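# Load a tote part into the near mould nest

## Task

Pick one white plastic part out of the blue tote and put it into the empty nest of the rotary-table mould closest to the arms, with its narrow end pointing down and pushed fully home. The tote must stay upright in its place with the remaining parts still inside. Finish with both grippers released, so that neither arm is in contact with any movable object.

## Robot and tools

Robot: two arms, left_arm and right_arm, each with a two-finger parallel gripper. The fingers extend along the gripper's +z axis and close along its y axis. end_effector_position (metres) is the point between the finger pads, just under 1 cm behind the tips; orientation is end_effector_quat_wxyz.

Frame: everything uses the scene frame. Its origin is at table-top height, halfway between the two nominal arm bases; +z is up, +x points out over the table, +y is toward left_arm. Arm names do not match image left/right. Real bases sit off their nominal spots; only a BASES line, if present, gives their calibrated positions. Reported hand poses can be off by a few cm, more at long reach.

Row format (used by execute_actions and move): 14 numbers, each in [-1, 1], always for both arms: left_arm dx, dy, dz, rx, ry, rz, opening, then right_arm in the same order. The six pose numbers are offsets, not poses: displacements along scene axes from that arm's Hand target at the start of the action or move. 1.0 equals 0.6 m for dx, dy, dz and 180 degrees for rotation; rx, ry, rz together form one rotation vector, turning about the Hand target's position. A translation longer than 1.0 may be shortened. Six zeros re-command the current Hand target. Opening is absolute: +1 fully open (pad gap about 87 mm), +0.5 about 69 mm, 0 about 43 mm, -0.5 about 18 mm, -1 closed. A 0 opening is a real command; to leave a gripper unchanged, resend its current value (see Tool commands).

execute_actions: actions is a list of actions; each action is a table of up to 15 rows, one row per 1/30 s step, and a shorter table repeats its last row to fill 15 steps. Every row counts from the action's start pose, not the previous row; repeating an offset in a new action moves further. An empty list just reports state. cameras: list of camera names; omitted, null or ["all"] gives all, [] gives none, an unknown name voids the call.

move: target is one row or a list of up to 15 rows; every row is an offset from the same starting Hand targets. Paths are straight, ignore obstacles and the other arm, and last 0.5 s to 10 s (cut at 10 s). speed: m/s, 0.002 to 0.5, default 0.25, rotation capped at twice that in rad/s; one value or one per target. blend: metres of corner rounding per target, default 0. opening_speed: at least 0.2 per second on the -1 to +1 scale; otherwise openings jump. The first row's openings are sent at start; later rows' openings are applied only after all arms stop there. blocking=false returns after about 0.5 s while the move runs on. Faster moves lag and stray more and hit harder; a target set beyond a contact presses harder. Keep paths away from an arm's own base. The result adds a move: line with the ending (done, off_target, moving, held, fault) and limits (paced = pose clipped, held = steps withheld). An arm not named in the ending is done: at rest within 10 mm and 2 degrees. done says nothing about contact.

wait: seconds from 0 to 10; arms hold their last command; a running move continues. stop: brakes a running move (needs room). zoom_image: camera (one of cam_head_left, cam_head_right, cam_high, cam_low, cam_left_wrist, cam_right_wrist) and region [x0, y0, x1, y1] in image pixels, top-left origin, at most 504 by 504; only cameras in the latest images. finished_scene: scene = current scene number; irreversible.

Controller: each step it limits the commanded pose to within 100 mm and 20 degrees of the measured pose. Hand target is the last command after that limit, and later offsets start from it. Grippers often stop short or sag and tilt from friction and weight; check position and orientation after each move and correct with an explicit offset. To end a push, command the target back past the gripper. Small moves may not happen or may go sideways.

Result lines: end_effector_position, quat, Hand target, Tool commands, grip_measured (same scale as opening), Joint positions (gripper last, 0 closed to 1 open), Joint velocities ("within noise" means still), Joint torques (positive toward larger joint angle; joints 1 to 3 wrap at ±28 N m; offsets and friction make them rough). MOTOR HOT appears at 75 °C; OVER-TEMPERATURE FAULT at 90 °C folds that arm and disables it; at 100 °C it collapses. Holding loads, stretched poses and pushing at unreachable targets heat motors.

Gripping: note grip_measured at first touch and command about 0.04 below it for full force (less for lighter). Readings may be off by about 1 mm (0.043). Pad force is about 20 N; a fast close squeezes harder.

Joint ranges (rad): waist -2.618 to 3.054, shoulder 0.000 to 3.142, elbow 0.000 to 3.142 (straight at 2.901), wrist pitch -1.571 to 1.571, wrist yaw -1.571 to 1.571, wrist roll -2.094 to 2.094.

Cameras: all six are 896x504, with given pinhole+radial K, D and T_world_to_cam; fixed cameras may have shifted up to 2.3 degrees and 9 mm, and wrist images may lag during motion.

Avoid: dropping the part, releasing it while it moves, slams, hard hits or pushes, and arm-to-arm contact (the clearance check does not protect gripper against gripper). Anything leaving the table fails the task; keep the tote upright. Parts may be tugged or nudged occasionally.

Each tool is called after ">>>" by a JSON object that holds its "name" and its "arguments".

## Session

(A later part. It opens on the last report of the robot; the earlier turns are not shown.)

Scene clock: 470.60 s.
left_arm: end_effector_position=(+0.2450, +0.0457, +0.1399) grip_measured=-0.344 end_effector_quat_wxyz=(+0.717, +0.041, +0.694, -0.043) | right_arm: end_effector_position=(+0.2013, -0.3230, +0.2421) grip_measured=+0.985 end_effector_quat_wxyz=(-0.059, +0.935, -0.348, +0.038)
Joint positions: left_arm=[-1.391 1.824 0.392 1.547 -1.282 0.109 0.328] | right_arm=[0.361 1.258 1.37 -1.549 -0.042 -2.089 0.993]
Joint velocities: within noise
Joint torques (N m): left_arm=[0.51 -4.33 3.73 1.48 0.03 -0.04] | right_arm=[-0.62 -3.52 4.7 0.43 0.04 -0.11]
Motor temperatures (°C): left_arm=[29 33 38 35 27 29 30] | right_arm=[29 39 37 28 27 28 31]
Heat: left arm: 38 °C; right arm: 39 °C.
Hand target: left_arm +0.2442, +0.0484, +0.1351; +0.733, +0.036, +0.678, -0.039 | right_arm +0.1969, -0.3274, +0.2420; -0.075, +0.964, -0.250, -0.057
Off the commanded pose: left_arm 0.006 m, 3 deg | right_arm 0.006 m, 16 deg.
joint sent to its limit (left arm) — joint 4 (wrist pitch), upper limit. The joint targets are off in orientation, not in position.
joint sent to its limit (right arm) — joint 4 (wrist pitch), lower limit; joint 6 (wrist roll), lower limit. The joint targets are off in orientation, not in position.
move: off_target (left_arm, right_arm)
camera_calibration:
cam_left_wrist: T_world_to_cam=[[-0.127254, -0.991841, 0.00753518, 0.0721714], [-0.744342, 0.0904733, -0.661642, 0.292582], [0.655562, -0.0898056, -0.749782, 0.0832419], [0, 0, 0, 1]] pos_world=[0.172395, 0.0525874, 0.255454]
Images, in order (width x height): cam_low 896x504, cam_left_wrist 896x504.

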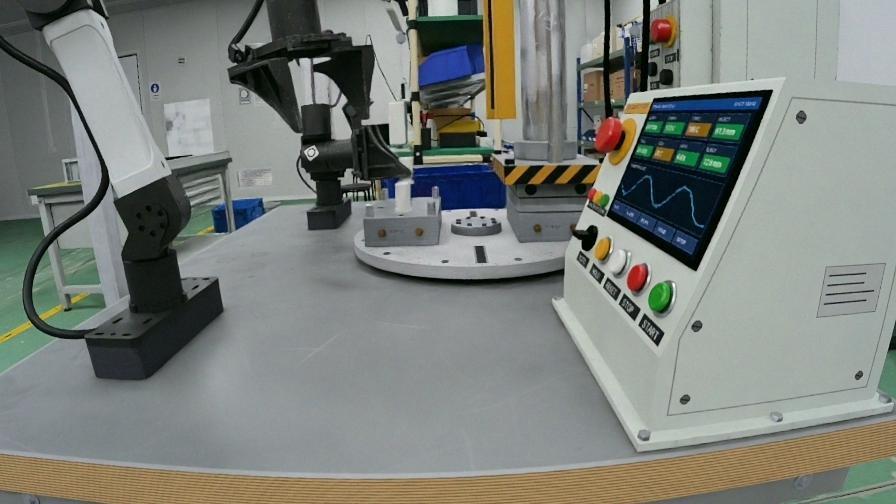

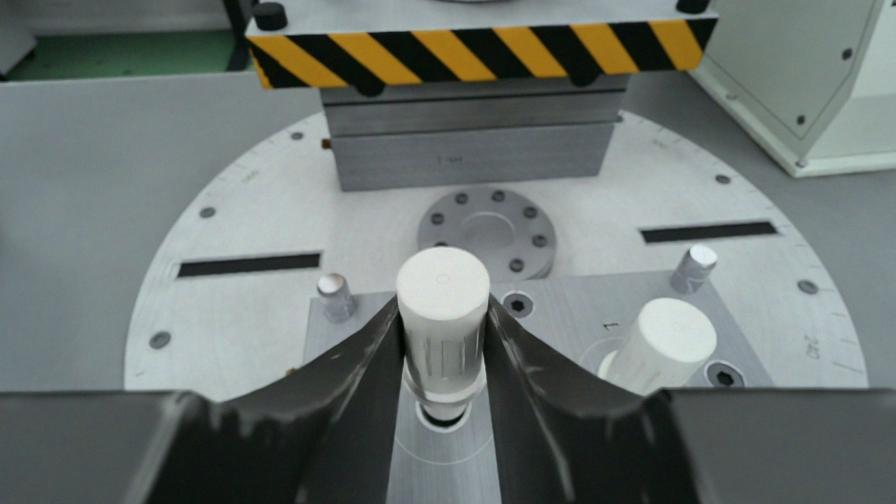

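>>> {"name": "move", "arguments": {"target": [[0.0,0.0007,-0.011,0,0,0,-0.45,0,0,0,0,0,0,1]], "speed": 0.04, "cameras": ["cam_low","cam_left_wrist"]}}

>>> {"name": "zoom_image", "arguments": {"camera": "cam_low", "region": [375, 140, 435, 220]}}

>>> {"name": "zoom_image", "arguments": {"camera": "cam_left_wrist", "region": [380, 350, 510, 480]}}

Scene clock: 502.93 s.
left_arm: end_effector_position=(+0.2449, +0.0450, +0.1342) grip_measured=-0.344 end_effector_quat_wxyz=(+0.715, +0.040, +0.696, -0.045) | right_arm: end_effector_position=(+0.2013, -0.3230, +0.2421) grip_measured=+0.985 end_effector_quat_wxyz=(-0.059, +0.935, -0.348, +0.038)
Joint positions: left_arm=[-1.391 1.844 0.392 1.547 -1.283 0.086 0.328] | right_arm=[0.361 1.258 1.37 -1.549 -0.042 -2.089 0.993]
Joint velocities: within noise
Joint torques (N m): left_arm=[0.59 -4.31 3.33 1.48 0.02 -0.07] | right_arm=[-0.61 -3.49 4.72 0.43 0.04 -0.08]
Motor temperatures (°C): left_arm=[29 33 37 34 27 29 30] | right_arm=[29 39 37 28 27 28 31]
Heat: left arm: 37 °C; right arm: 39 °C.
Hand target: left_arm +0.2442, +0.0488, +0.1285; +0.733, +0.036, +0.678, -0.040 | right_arm +0.1969, -0.3274, +0.2420; -0.075, +0.964, -0.250, -0.057
Off the commanded pose: left_arm 0.007 m, 3 deg | right_arm 0.006 m, 16 deg.
joint sent to its limit (left arm) — joint 4 (wrist pitch), upper limit. The joint targets are off in orientation, not in position.
joint sent to its limit (right arm) — joint 4 (wrist pitch), lower limit; joint 6 (wrist roll), lower limit. The joint targets are off in orientation, not in position.
move: off_target (left_arm, right_arm)
camera_calibration:
cam_left_wrist: T_world_to_cam=[[-0.127506, -0.991772, 0.0114589, 0.0710125], [-0.748388, 0.0886208, -0.657314, 0.289207], [0.65089, -0.0923869, -0.75353, 0.0806892], [0, 0, 0, 1]] pos_world=[0.172974, 0.0522531, 0.250088]
Images, in order (width x height): cam_low 896x504, cam_left_wrist 896x504.

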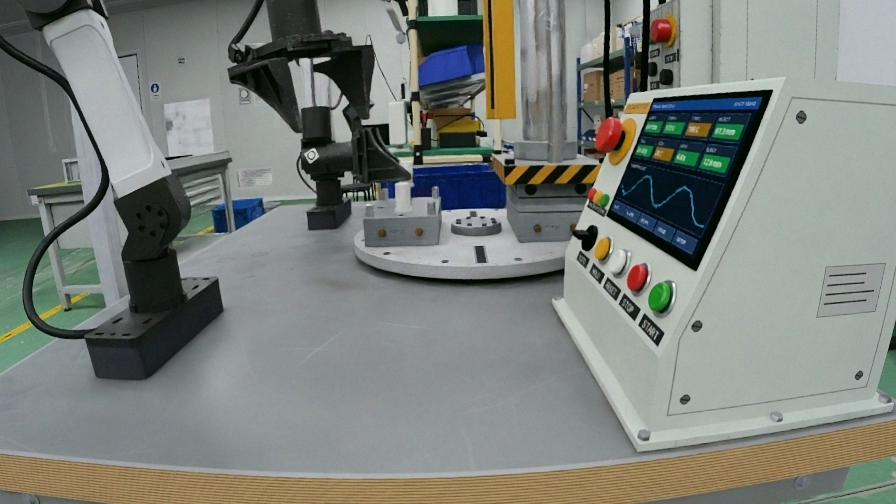

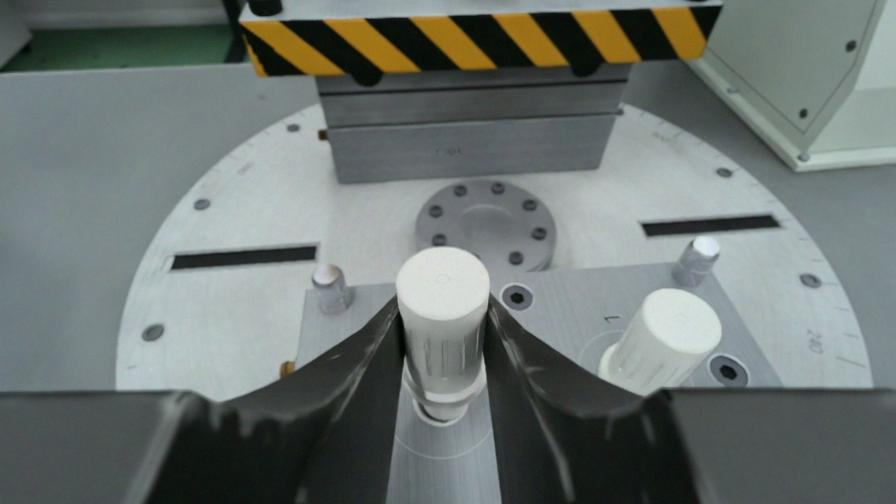

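Scaled by 6.300 from the camera's 896x504 image, which has a finer 1280x720 frame.

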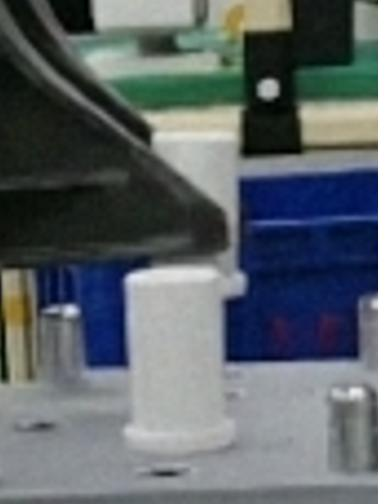

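Scaled by 3.877 from the camera's 896x504 image, which has a finer 1280x720 frame.

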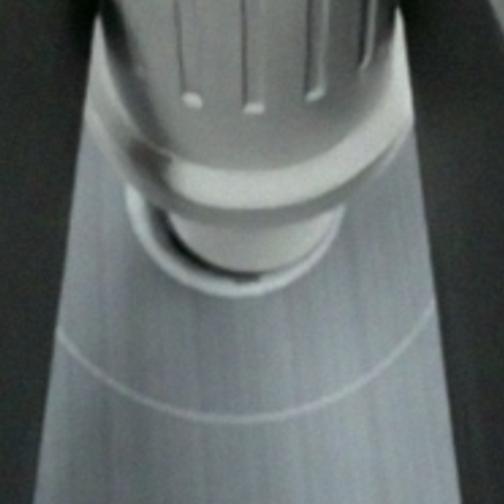

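>>> {"name": "move", "arguments": {"target": [[0.0017,0.006,0.05,0,0,0,-0.5,0,0,0,0,0,0,1],[0.0017,0.004,0.003,0,0,0,-0.5,0,0,0,0,0,0,1]], "speed": 0.06, "cameras": ["cam_low","cam_left_wrist"]}}

>>> {"name": "zoom_image", "arguments": {"camera": "cam_left_wrist", "region": [380, 350, 510, 480]}}

Scene clock: 510.60 s.
left_arm: end_effector_position=(+0.2445, +0.0479, +0.1353) grip_measured=-0.344 end_effector_quat_wxyz=(+0.715, +0.040, +0.696, -0.044) | right_arm: end_effector_position=(+0.2013, -0.3230, +0.2421) grip_measured=+0.985 end_effector_quat_wxyz=(-0.059, +0.935, -0.348, +0.038)
Joint positions: left_arm=[-1.391 1.833 0.381 1.549 -1.283 0.089 0.328] | right_arm=[0.361 1.258 1.37 -1.549 -0.042 -2.089 0.993]
Joint velocities: within noise
Joint torques (N m): left_arm=[1.03 -4.31 3.52 1.47 0.08 -0.06] | right_arm=[-0.62 -3.47 4.83 0.42 0.02 -0.08]
Motor temperatures (°C): left_arm=[29 34 37 34 27 29 30] | right_arm=[29 39 37 28 27 28 31]
Heat: left arm: 37 °C; right arm: 39 °C.
Hand target: left_arm +0.2453, +0.0512, +0.1303; +0.733, +0.036, +0.678, -0.039 | right_arm +0.1969, -0.3274, +0.2420; -0.075, +0.964, -0.250, -0.057
Off the commanded pose: left_arm 0.006 m, 3 deg | right_arm 0.006 m, 16 deg.
joint sent to its limit (left arm) — joint 4 (wrist pitch), upper limit. The joint targets are off in orientation, not in position.
joint sent to its limit (right arm) — joint 4 (wrist pitch), lower limit; joint 6 (wrist roll), lower limit. The joint targets are off in orientation, not in position.
move: off_target (left_arm, right_arm)
camera_calibration:
cam_left_wrist: T_world_to_cam=[[-0.127035, -0.991849, 0.00984662, 0.0738818], [-0.747905, 0.0892606, -0.657777, 0.289307], [0.651536, -0.0909248, -0.753149, 0.0818059], [0, 0, 0, 1]] pos_world=[0.17246, 0.0548941, 0.251184]
Images, in order (width x height): cam_low 896x504, cam_left_wrist 896x504.

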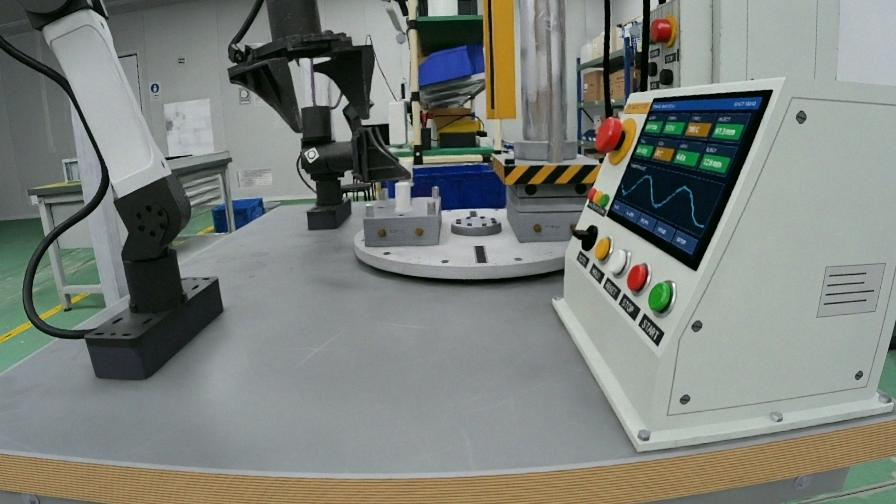

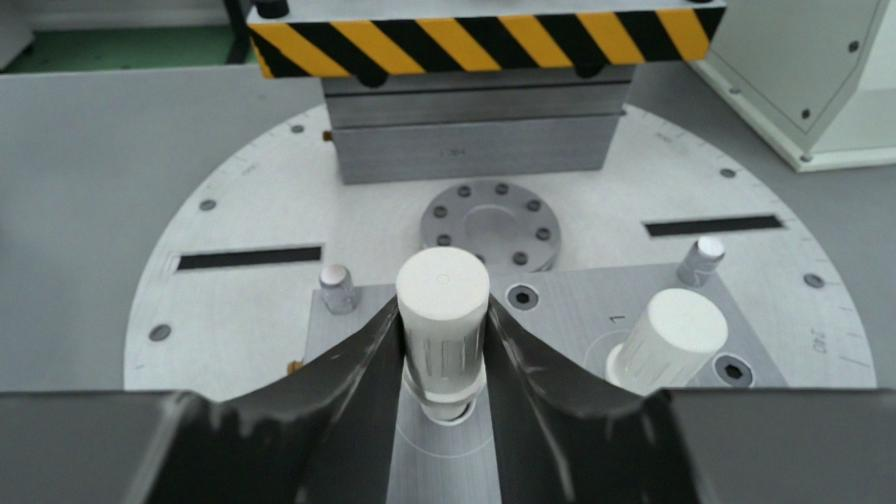

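Scaled by 3.877 from the camera's 896x504 image, which has a finer 1280x720 frame.

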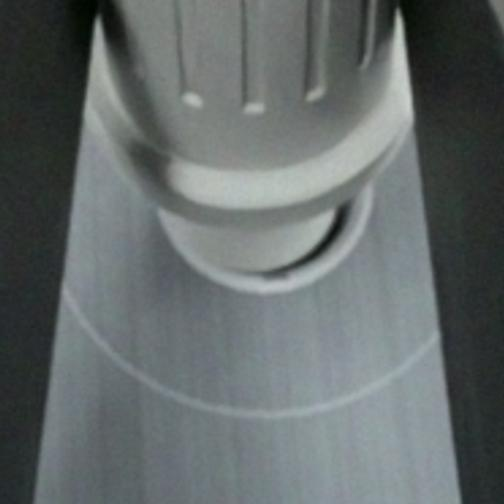

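>>> {"name": "move", "arguments": {"target": [[0.0025,-0.0037,0.05,0,0,0,-0.5,0,0,0,0,0,0,1],[0.0025,-0.0037,0,0,0,0,-0.5,0,0,0,0,0,0,1]], "speed": 0.06, "cameras": ["cam_low","cam_left_wrist"]}}

>>> {"name": "zoom_image", "arguments": {"camera": "cam_left_wrist", "region": [380, 350, 510, 480]}}

>>> {"name": "zoom_image", "arguments": {"camera": "cam_low", "region": [375, 140, 435, 220]}}

Scene clock: 519.23 s.
left_arm: end_effector_position=(+0.2445, +0.0480, +0.1333) grip_measured=-0.344 end_effector_quat_wxyz=(+0.715, +0.043, +0.697, -0.041) | right_arm: end_effector_position=(+0.2013, -0.3230, +0.2421) grip_measured=+0.985 end_effector_quat_wxyz=(-0.059, +0.935, -0.348, +0.038)
Joint positions: left_arm=[-1.391 1.84 0.381 1.55 -1.283 0.091 0.328] | right_arm=[0.361 1.258 1.37 -1.549 -0.042 -2.089 0.993]
Joint velocities: within noise
Joint torques (N m): left_arm=[1.36 -4.33 4.46 1.46 0.11 -0.06] | right_arm=[-0.55 -3.56 4.89 0.41 0.03 -0.06]
Motor temperatures (°C): left_arm=[29 34 37 34 27 29 30] | right_arm=[29 39 37 28 27 28 31]
Heat: left arm: 37 °C; right arm: 39 °C.
Hand target: left_arm +0.2468, +0.0490, +0.1303; +0.733, +0.036, +0.678, -0.039 | right_arm +0.1969, -0.3274, +0.2420; -0.075, +0.964, -0.250, -0.057
Off the commanded pose: left_arm 0.004 m, 3 deg | right_arm 0.006 m, 16 deg.
joint sent to its limit (left arm) — joint 4 (wrist pitch), upper limit. The joint targets are off in orientation, not in position.
joint sent to its limit (right arm) — joint 4 (wrist pitch), lower limit; joint 6 (wrist roll), lower limit. The joint targets are off in orientation, not in position.
move: off_target (left_arm, right_arm)
camera_calibration:
cam_left_wrist: T_world_to_cam=[[-0.12698, -0.991904, 0.00173386, 0.0751048], [-0.748469, 0.0946687, -0.656378, 0.287672], [0.6509, -0.0846444, -0.75443, 0.080337], [0, 0, 0, 1]] pos_world=[0.172559, 0.0540633, 0.2493]
Images, in order (width x height): cam_low 896x504, cam_left_wrist 896x504.

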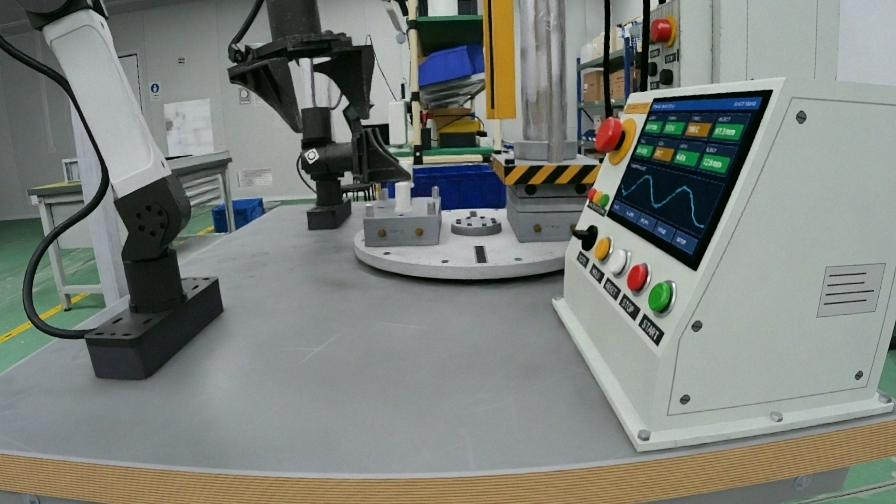

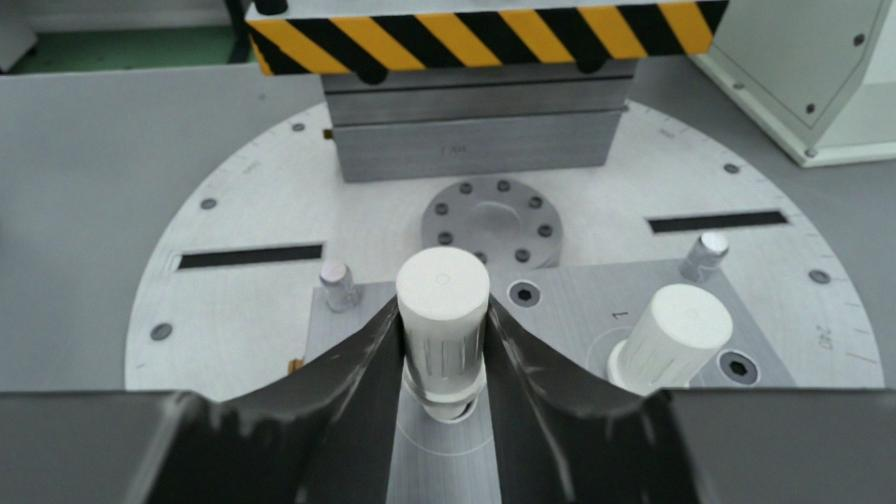

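Scaled by 3.877 from the camera's 896x504 image, which has a finer 1280x720 frame.

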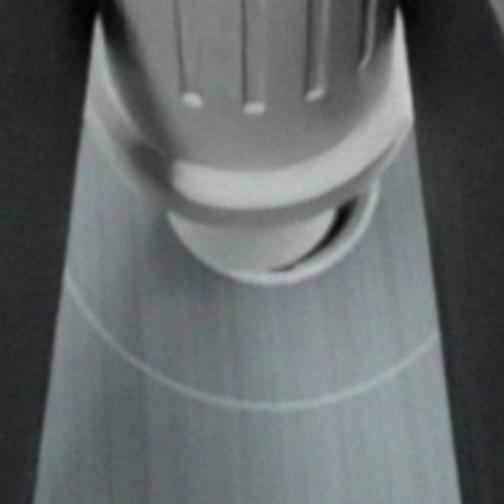

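Scaled by 6.300 from the camera's 896x504 image, which has a finer 1280x720 frame.

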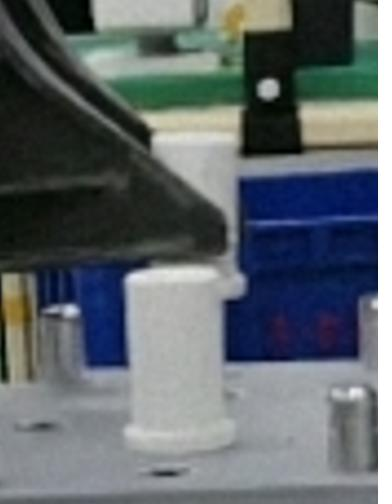

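>>> {"name": "move", "arguments": {"target": [[-0.02,-0.03,0.05,0,0,0,-0.5,0,0,0,0,0,0,1],[0.0,0.0025,0.04,0,0,0,-0.5,0,0,0,0,0,0,1],[0.0,0.0025,0.0,0,0,0,-0.5,0,0,0,0,0,0,1]], "speed": 0.06, "cameras": ["cam_low","cam_left_wrist"]}}

>>> {"name": "zoom_image", "arguments": {"camera": "cam_left_wrist", "region": [380, 350, 510, 480]}}

>>> {"name": "zoom_image", "arguments": {"camera": "cam_low", "region": [375, 140, 435, 220]}}

Scene clock: 530.20 s.
left_arm: end_effector_position=(+0.2448, +0.0494, +0.1351) grip_measured=-0.344 end_effector_quat_wxyz=(+0.715, +0.034, +0.697, -0.040) | right_arm: end_effector_position=(+0.2013, -0.3230, +0.2421) grip_measured=+0.985 end_effector_quat_wxyz=(-0.059, +0.935, -0.348, +0.038)
Joint positions: left_arm=[-1.392 1.836 0.385 1.55 -1.298 0.089 0.328] | right_arm=[0.361 1.258 1.37 -1.549 -0.042 -2.089 0.993]
Joint velocities: within noise
Joint torques (N m): left_arm=[1.46 -4.33 3.52 1.44 0.3 -0.09] | right_arm=[-0.58 -3.56 4.82 0.44 0.05 -0.08]
Motor temperatures (°C): left_arm=[29 34 37 34 27 29 30] | right_arm=[29 39 37 28 27 28 31]
Heat: left arm: 37 °C; right arm: 39 °C.
Hand target: left_arm +0.2467, +0.0505, +0.1302; +0.733, +0.036, +0.678, -0.039 | right_arm +0.1969, -0.3274, +0.2420; -0.075, +0.964, -0.250, -0.057
Off the commanded pose: left_arm 0.005 m, 3 deg | right_arm 0.006 m, 16 deg.
joint sent to its limit (left arm) — joint 4 (wrist pitch), upper limit. The joint targets are off in orientation, not in position.
joint sent to its limit (right arm) — joint 4 (wrist pitch), lower limit; joint 6 (wrist roll), lower limit. The joint targets are off in orientation, not in position.
move: off_target (left_arm, right_arm)
camera_calibration:
cam_left_wrist: T_world_to_cam=[[-0.112325, -0.993598, 0.0120978, 0.0716575], [-0.749894, 0.076774, -0.657089, 0.290268], [0.651953, -0.0828796, -0.753716, 0.0811522], [0, 0, 0, 1]] pos_world=[0.172812, 0.0556395, 0.251031]
Images, in order (width x height): cam_low 896x504, cam_left_wrist 896x504.

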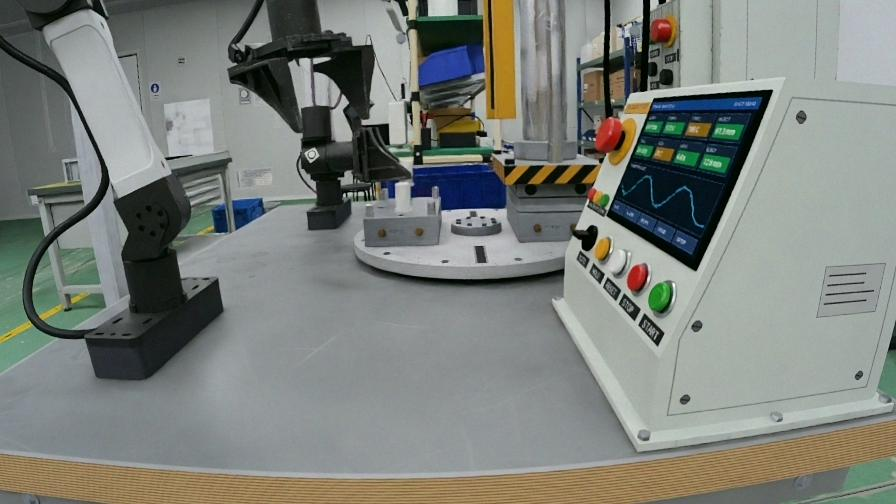

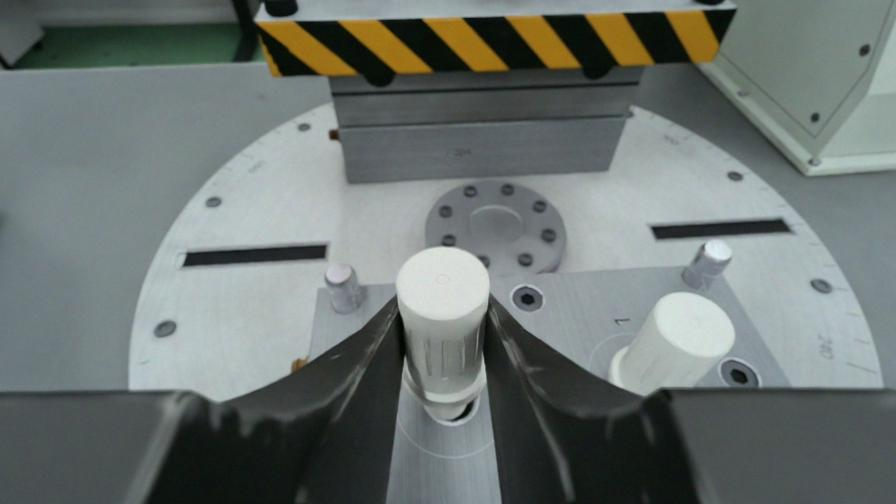

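Scaled by 3.877 from the camera's 896x504 image, which has a finer 1280x720 frame.

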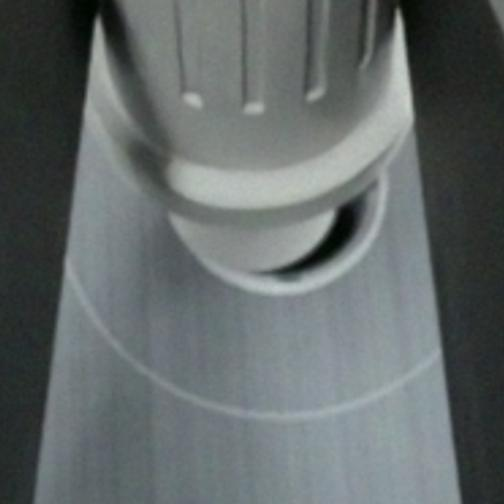

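Scaled by 6.300 from the camera's 896x504 image, which has a finer 1280x720 frame.

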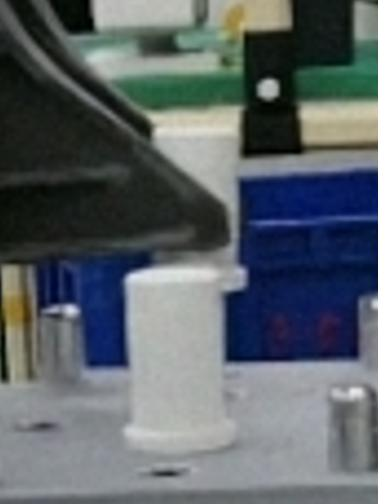

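>>> {"name": "move", "arguments": {"target": [[-0.02,-0.035,0.05,0,0,0,-0.5,0,0,0,0,0,0,1],[0.0015,-0.0045,0.04,0,0,0,-0.5,0,0,0,0,0,0,1],[0.0015,-0.0045,0.0,0,0,0,-0.5,0,0,0,0,0,0,1]], "speed": 0.06, "cameras": ["cam_low","cam_left_wrist"]}}

>>> {"name": "zoom_image", "arguments": {"camera": "cam_left_wrist", "region": [380, 350, 510, 480]}}

Scene clock: 536.67 s.
left_arm: end_effector_position=(+0.2458, +0.0468, +0.1353) grip_measured=-0.344 end_effector_quat_wxyz=(+0.716, +0.034, +0.696, -0.040) | right_arm: end_effector_position=(+0.2013, -0.3230, +0.2421) grip_measured=+0.985 end_effector_quat_wxyz=(-0.059, +0.935, -0.348, +0.038)
Joint positions: left_arm=[-1.39 1.844 0.396 1.551 -1.297 0.092 0.328] | right_arm=[0.361 1.258 1.37 -1.549 -0.042 -2.089 0.993]
Joint velocities: within noise
Joint torques (N m): left_arm=[1.43 -4.41 3.55 1.44 0.3 -0.04] | right_arm=[-0.64 -3.45 4.85 0.42 0.03 -0.09]
Motor temperatures (°C): left_arm=[29 34 37 34 27 29 30] | right_arm=[29 39 37 28 27 28 31]
Heat: left arm: 37 °C; right arm: 39 °C.
Hand target: left_arm +0.2477, +0.0478, +0.1303; +0.733, +0.036, +0.678, -0.039 | right_arm +0.1969, -0.3274, +0.2420; -0.075, +0.964, -0.250, -0.057
Off the commanded pose: left_arm 0.006 m, 3 deg | right_arm 0.006 m, 16 deg.
joint sent to its limit (left arm) — joint 4 (wrist pitch), upper limit. The joint targets are off in orientation, not in position.
joint sent to its limit (right arm) — joint 4 (wrist pitch), lower limit; joint 6 (wrist roll), lower limit. The joint targets are off in orientation, not in position.
move: off_target (left_arm, right_arm)
camera_calibration:
cam_left_wrist: T_world_to_cam=[[-0.11188, -0.993636, 0.0130524, 0.0688873], [-0.749228, 0.0757172, -0.65797, 0.291375], [0.652794, -0.0833927, -0.752931, 0.0801692], [0, 0, 0, 1]] pos_world=[0.173679, 0.0530723, 0.251179]
Images, in order (width x height): cam_low 896x504, cam_left_wrist 896x504.

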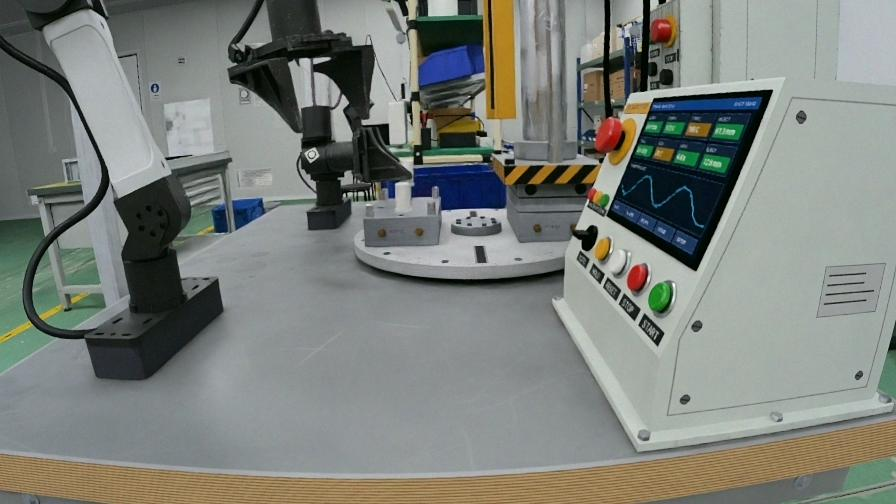

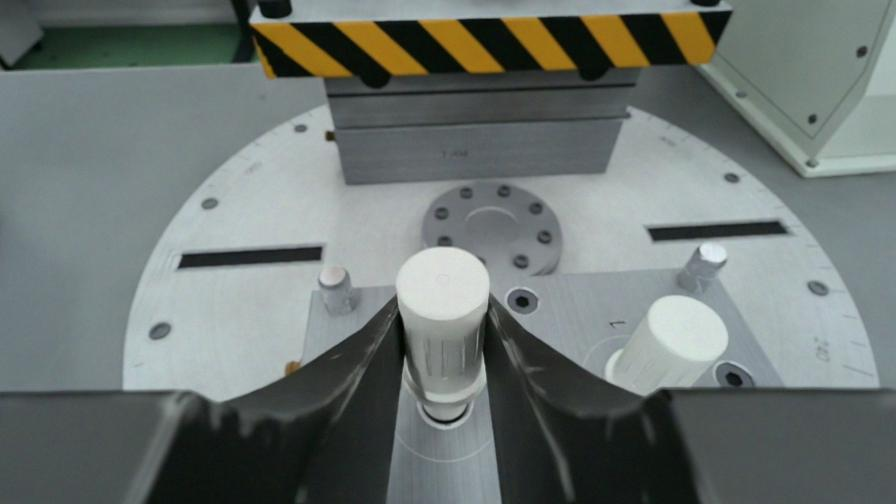

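Scaled by 3.877 from the camera's 896x504 image, which has a finer 1280x720 frame.

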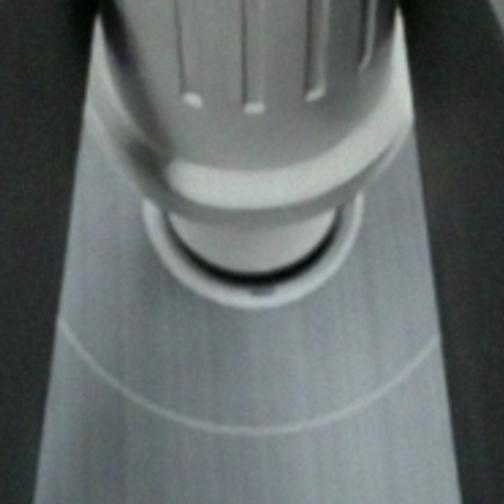

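>>> {"name": "move", "arguments": {"target": [[0.0,0,-0.012,0,0,0,-0.45,0,0,0,0,0,0,1]], "speed": 0.04, "cameras": ["cam_low","cam_left_wrist"]}}

>>> {"name": "zoom_image", "arguments": {"camera": "cam_left_wrist", "region": [380, 350, 510, 480]}}

>>> {"name": "zoom_image", "arguments": {"camera": "cam_low", "region": [375, 140, 435, 220]}}

Scene clock: 543.47 s.
left_arm: end_effector_position=(+0.2456, +0.0461, +0.1285) grip_measured=-0.344 end_effector_quat_wxyz=(+0.713, +0.034, +0.699, -0.040) | right_arm: end_effector_position=(+0.2013, -0.3230, +0.2421) grip_measured=+0.985 end_effector_quat_wxyz=(-0.059, +0.935, -0.348, +0.038)
Joint positions: left_arm=[-1.39 1.868 0.396 1.551 -1.297 0.068 0.328] | right_arm=[0.361 1.258 1.37 -1.549 -0.042 -2.089 0.993]
Joint velocities: within noise
Joint torques (N m): left_arm=[1.54 -4.38 3.33 1.44 0.27 -0.06] | right_arm=[-0.61 -3.47 4.89 0.42 0.06 -0.09]
Motor temperatures (°C): left_arm=[29 34 37 34 27 29 30] | right_arm=[29 39 37 28 27 28 31]
Heat: left arm: 37 °C; right arm: 39 °C.
Hand target: left_arm +0.2477, +0.0479, +0.1230; +0.733, +0.036, +0.678, -0.039 | right_arm +0.1969, -0.3274, +0.2420; -0.075, +0.964, -0.250, -0.057
Off the commanded pose: left_arm 0.006 m, 3 deg | right_arm 0.006 m, 16 deg.
joint sent to its limit (left arm) — joint 4 (wrist pitch), upper limit. The joint targets are off in orientation, not in position.
joint sent to its limit (right arm) — joint 4 (wrist pitch), lower limit; joint 6 (wrist roll), lower limit. The joint targets are off in orientation, not in position.
move: off_target (left_arm, right_arm)
camera_calibration:
cam_left_wrist: T_world_to_cam=[[-0.112384, -0.993561, 0.0143673, 0.0682381], [-0.753491, 0.0757852, -0.653076, 0.287256], [0.647782, -0.0842207, -0.757156, 0.0769245], [0, 0, 0, 1]] pos_world=[0.174283, 0.0525076, 0.244863]
Images, in order (width x height): cam_low 896x504, cam_left_wrist 896x504.

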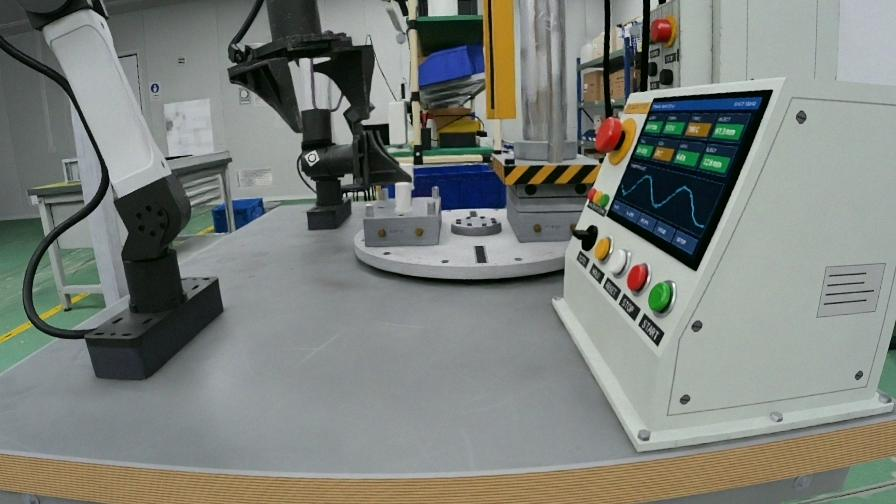

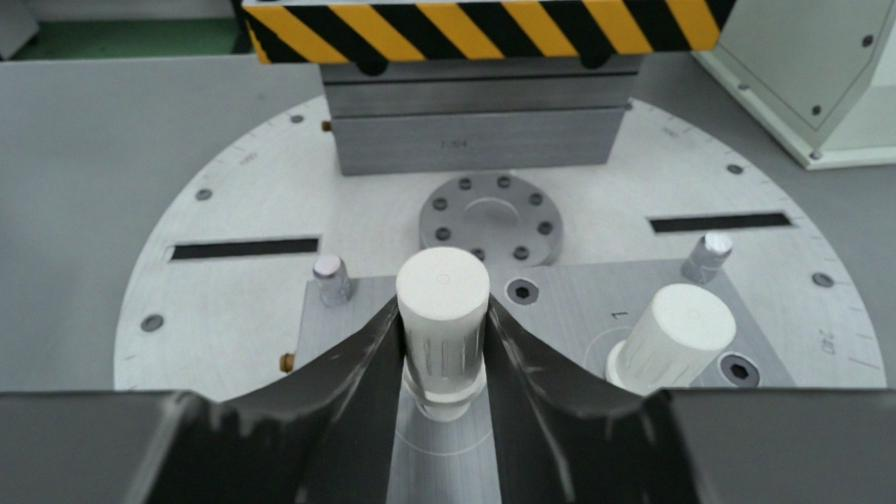

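Scaled by 3.877 from the camera's 896x504 image, which has a finer 1280x720 frame.

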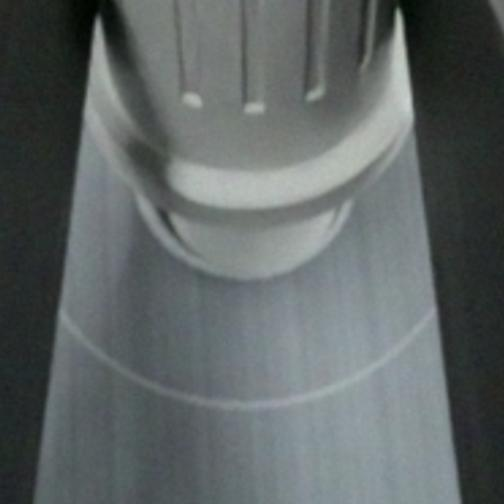

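Scaled by 6.300 from the camera's 896x504 image, which has a finer 1280x720 frame.

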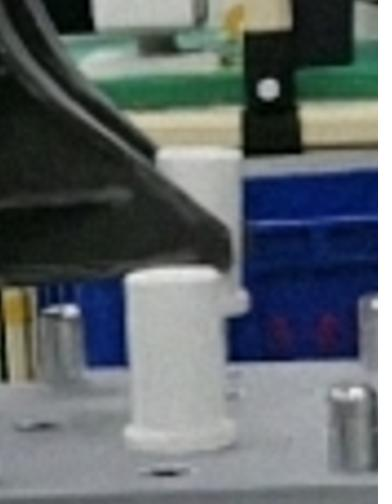

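>>> {"name": "move", "arguments": {"target": [0.001,0.001,-0.01,0,0,0,-0.45,0,0,0,0,0,0,1], "speed": 0.04, "cameras": ["cam_low","cam_left_wrist"]}}

>>> {"name": "zoom_image", "arguments": {"camera": "cam_left_wrist", "region": [380, 350, 510, 480]}}

>>> {"name": "zoom_image", "arguments": {"camera": "cam_low", "region": [375, 140, 435, 220]}}

Scene clock: 564.90 s.
left_arm: end_effector_position=(+0.2469, +0.0460, +0.1258) grip_measured=-0.344 end_effector_quat_wxyz=(+0.713, +0.027, +0.699, -0.045) | right_arm: end_effector_position=(+0.2013, -0.3230, +0.2421) grip_measured=+0.985 end_effector_quat_wxyz=(-0.059, +0.935, -0.348, +0.038)
Joint positions: left_arm=[-1.385 1.882 0.396 1.56 -1.295 0.047 0.328] | right_arm=[0.361 1.258 1.37 -1.549 -0.042 -2.089 0.993]
Joint velocities: within noise
Joint torques (N m): left_arm=[1.37 -4.07 2.97 1.35 0.28 -0.09] | right_arm=[-0.58 -3.4 4.82 0.4 0.04 -0.1]
Motor temperatures (°C): left_arm=[29 34 37 34 27 29 30] | right_arm=[29 39 37 28 27 28 31]
Heat: left arm: 37 °C; right arm: 39 °C.
Hand target: left_arm +0.2483, +0.0484, +0.1170; +0.733, +0.036, +0.678, -0.039 | right_arm +0.1969, -0.3274, +0.2420; -0.075, +0.964, -0.250, -0.057
Off the commanded pose: left_arm 0.009 m, 4 deg | right_arm 0.006 m, 16 deg.
joint read past its limit (left arm) — joint 4 (wrist pitch), upper limit.
joint sent to its limit (left arm) — joint 4 (wrist pitch), upper limit. The joint targets are off in orientation, not in position.
joint sent to its limit (right arm) — joint 4 (wrist pitch), lower limit; joint 6 (wrist roll), lower limit. The joint targets are off in orientation, not in position.
move: off_target (left_arm, right_arm)
camera_calibration:
cam_left_wrist: T_world_to_cam=[[-0.109329, -0.993537, 0.0305284, 0.0655584], [-0.755515, 0.0631006, -0.652085, 0.287359], [0.645944, -0.0943567, -0.757531, 0.0750117], [0, 0, 0, 1]] pos_world=[0.175818, 0.05408, 0.242205]
Images, in order (width x height): cam_low 896x504, cam_left_wrist 896x504.

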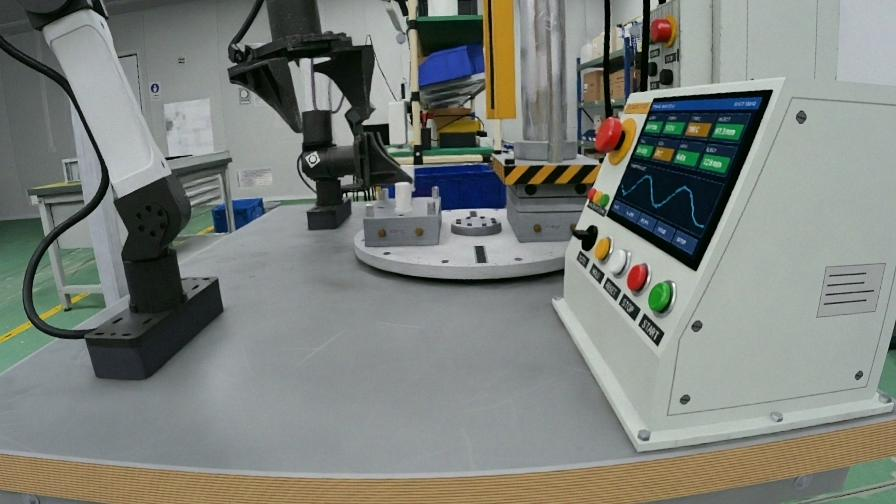

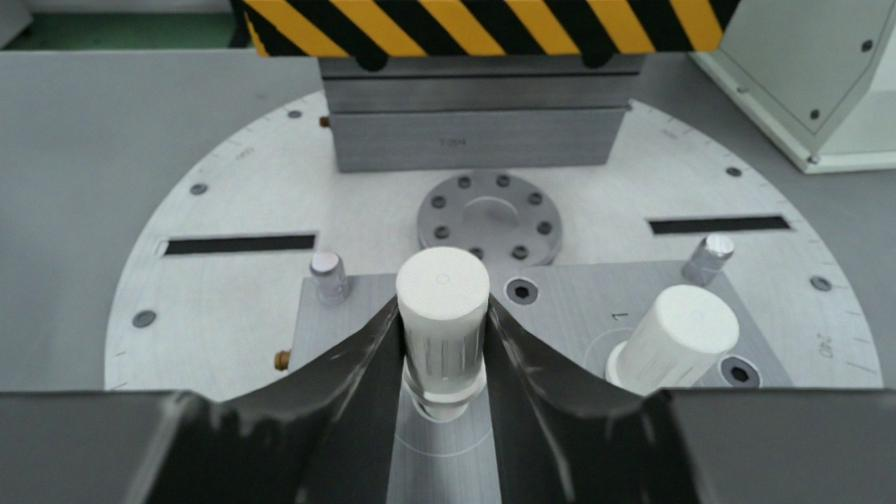

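Scaled by 3.877 from the camera's 896x504 image, which has a finer 1280x720 frame.

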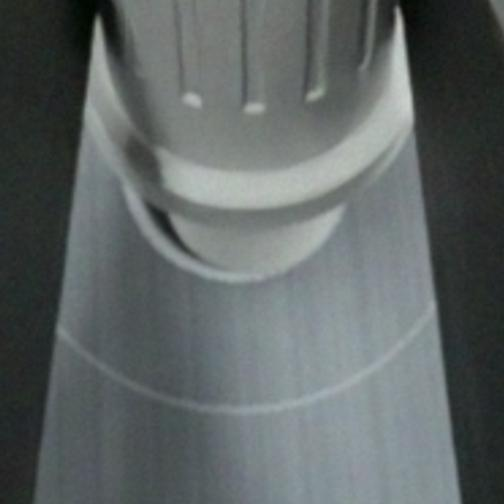

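Scaled by 6.300 from the camera's 896x504 image, which has a finer 1280x720 frame.

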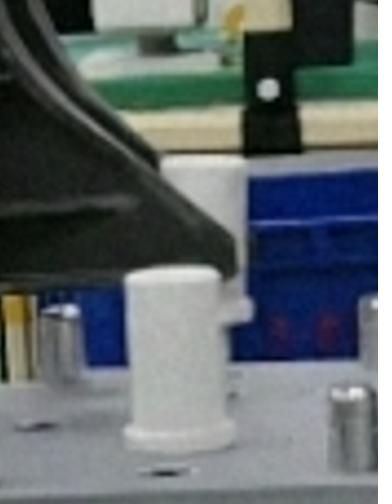

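>>> {"name": "move", "arguments": {"target": [[0.0,0.0,0.045,0,0,0,-0.45,0,0,0,0,0,0,1],[-0.02,-0.035,0.045,0,0,0,-0.45,0,0,0,0,0,0,1],[0.003,0.0035,0.045,0,0,0,-0.45,0,0,0,0,0,0,1],[0.003,0.0035,0.008,0,0,0,-0.45,0,0,0,0,0,0,1]], "speed": 0.04, "cameras": ["cam_low","cam_left_wrist"]}}

>>> {"name": "zoom_image", "arguments": {"camera": "cam_left_wrist", "region": [380, 350, 510, 480]}}

>>> {"name": "zoom_image", "arguments": {"camera": "cam_low", "region": [375, 140, 435, 220]}}

Scene clock: 582.00 s.
left_arm: end_effector_position=(+0.2482, +0.0488, +0.1283) grip_measured=-0.344 end_effector_quat_wxyz=(+0.714, +0.031, +0.698, -0.043) | right_arm: end_effector_position=(+0.2013, -0.3230, +0.2421) grip_measured=+0.985 end_effector_quat_wxyz=(-0.059, +0.935, -0.348, +0.038)
Joint positions: left_arm=[-1.378 1.867 0.387 1.56 -1.286 0.061 0.328] | right_arm=[0.361 1.258 1.37 -1.549 -0.042 -2.089 0.993]
Joint velocities: within noise
Joint torques (N m): left_arm=[1.47 -4.41 3.32 1.36 0.28 -0.07] | right_arm=[-0.59 -3.44 4.68 0.42 0.03 -0.08]
Motor temperatures (°C): left_arm=[29 34 37 35 27 29 30] | right_arm=[29 38 37 28 27 28 31]
Heat: left arm: 37 °C; right arm: 38 °C.
Hand target: left_arm +0.2501, +0.0505, +0.1219; +0.733, +0.036, +0.678, -0.039 | right_arm +0.1969, -0.3274, +0.2420; -0.075, +0.964, -0.250, -0.057
Off the commanded pose: left_arm 0.007 m, 3 deg | right_arm 0.006 m, 16 deg.
joint read past its limit (left arm) — joint 4 (wrist pitch), upper limit.
joint sent to its limit (left arm) — joint 4 (wrist pitch), upper limit. The joint targets are off in orientation, not in position.
joint sent to its limit (right arm) — joint 4 (wrist pitch), lower limit; joint 6 (wrist roll), lower limit. The joint targets are off in orientation, not in position.
move: off_target (left_arm, right_arm)
camera_calibration:
cam_left_wrist: T_world_to_cam=[[-0.111368, -0.993534, 0.0220896, 0.0699429], [-0.753358, 0.0699081, -0.653884, 0.289191], [0.648112, -0.0894632, -0.756272, 0.0753368], [0, 0, 0, 1]] pos_world=[0.176827, 0.0560137, 0.244528]
Images, in order (width x height): cam_low 896x504, cam_left_wrist 896x504.

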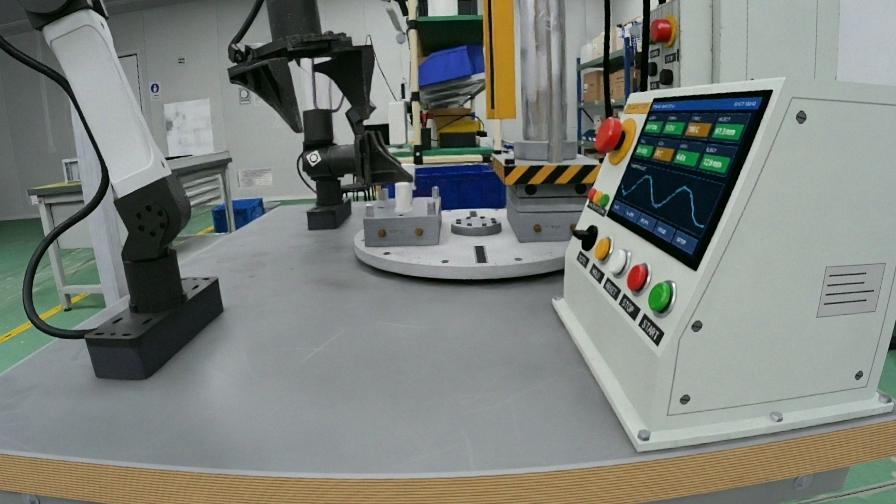

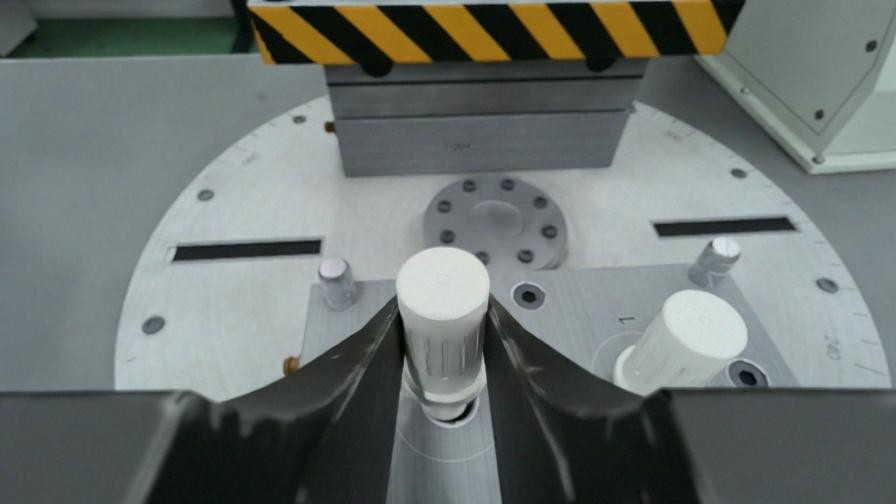

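Scaled by 3.877 from the camera's 896x504 image, which has a finer 1280x720 frame.

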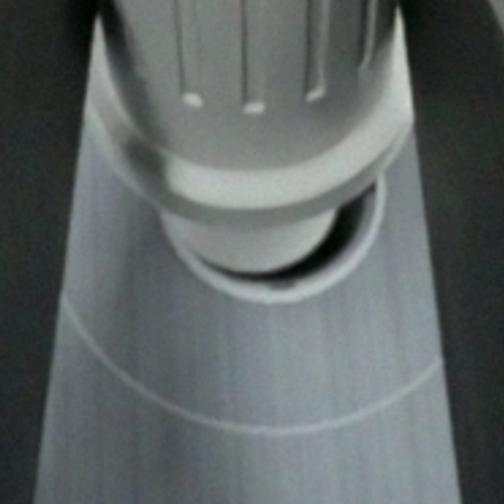

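Scaled by 6.300 from the camera's 896x504 image, which has a finer 1280x720 frame.

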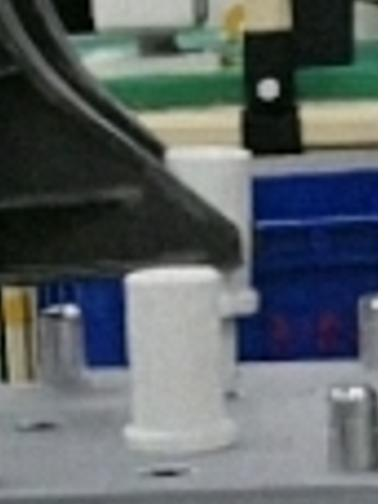

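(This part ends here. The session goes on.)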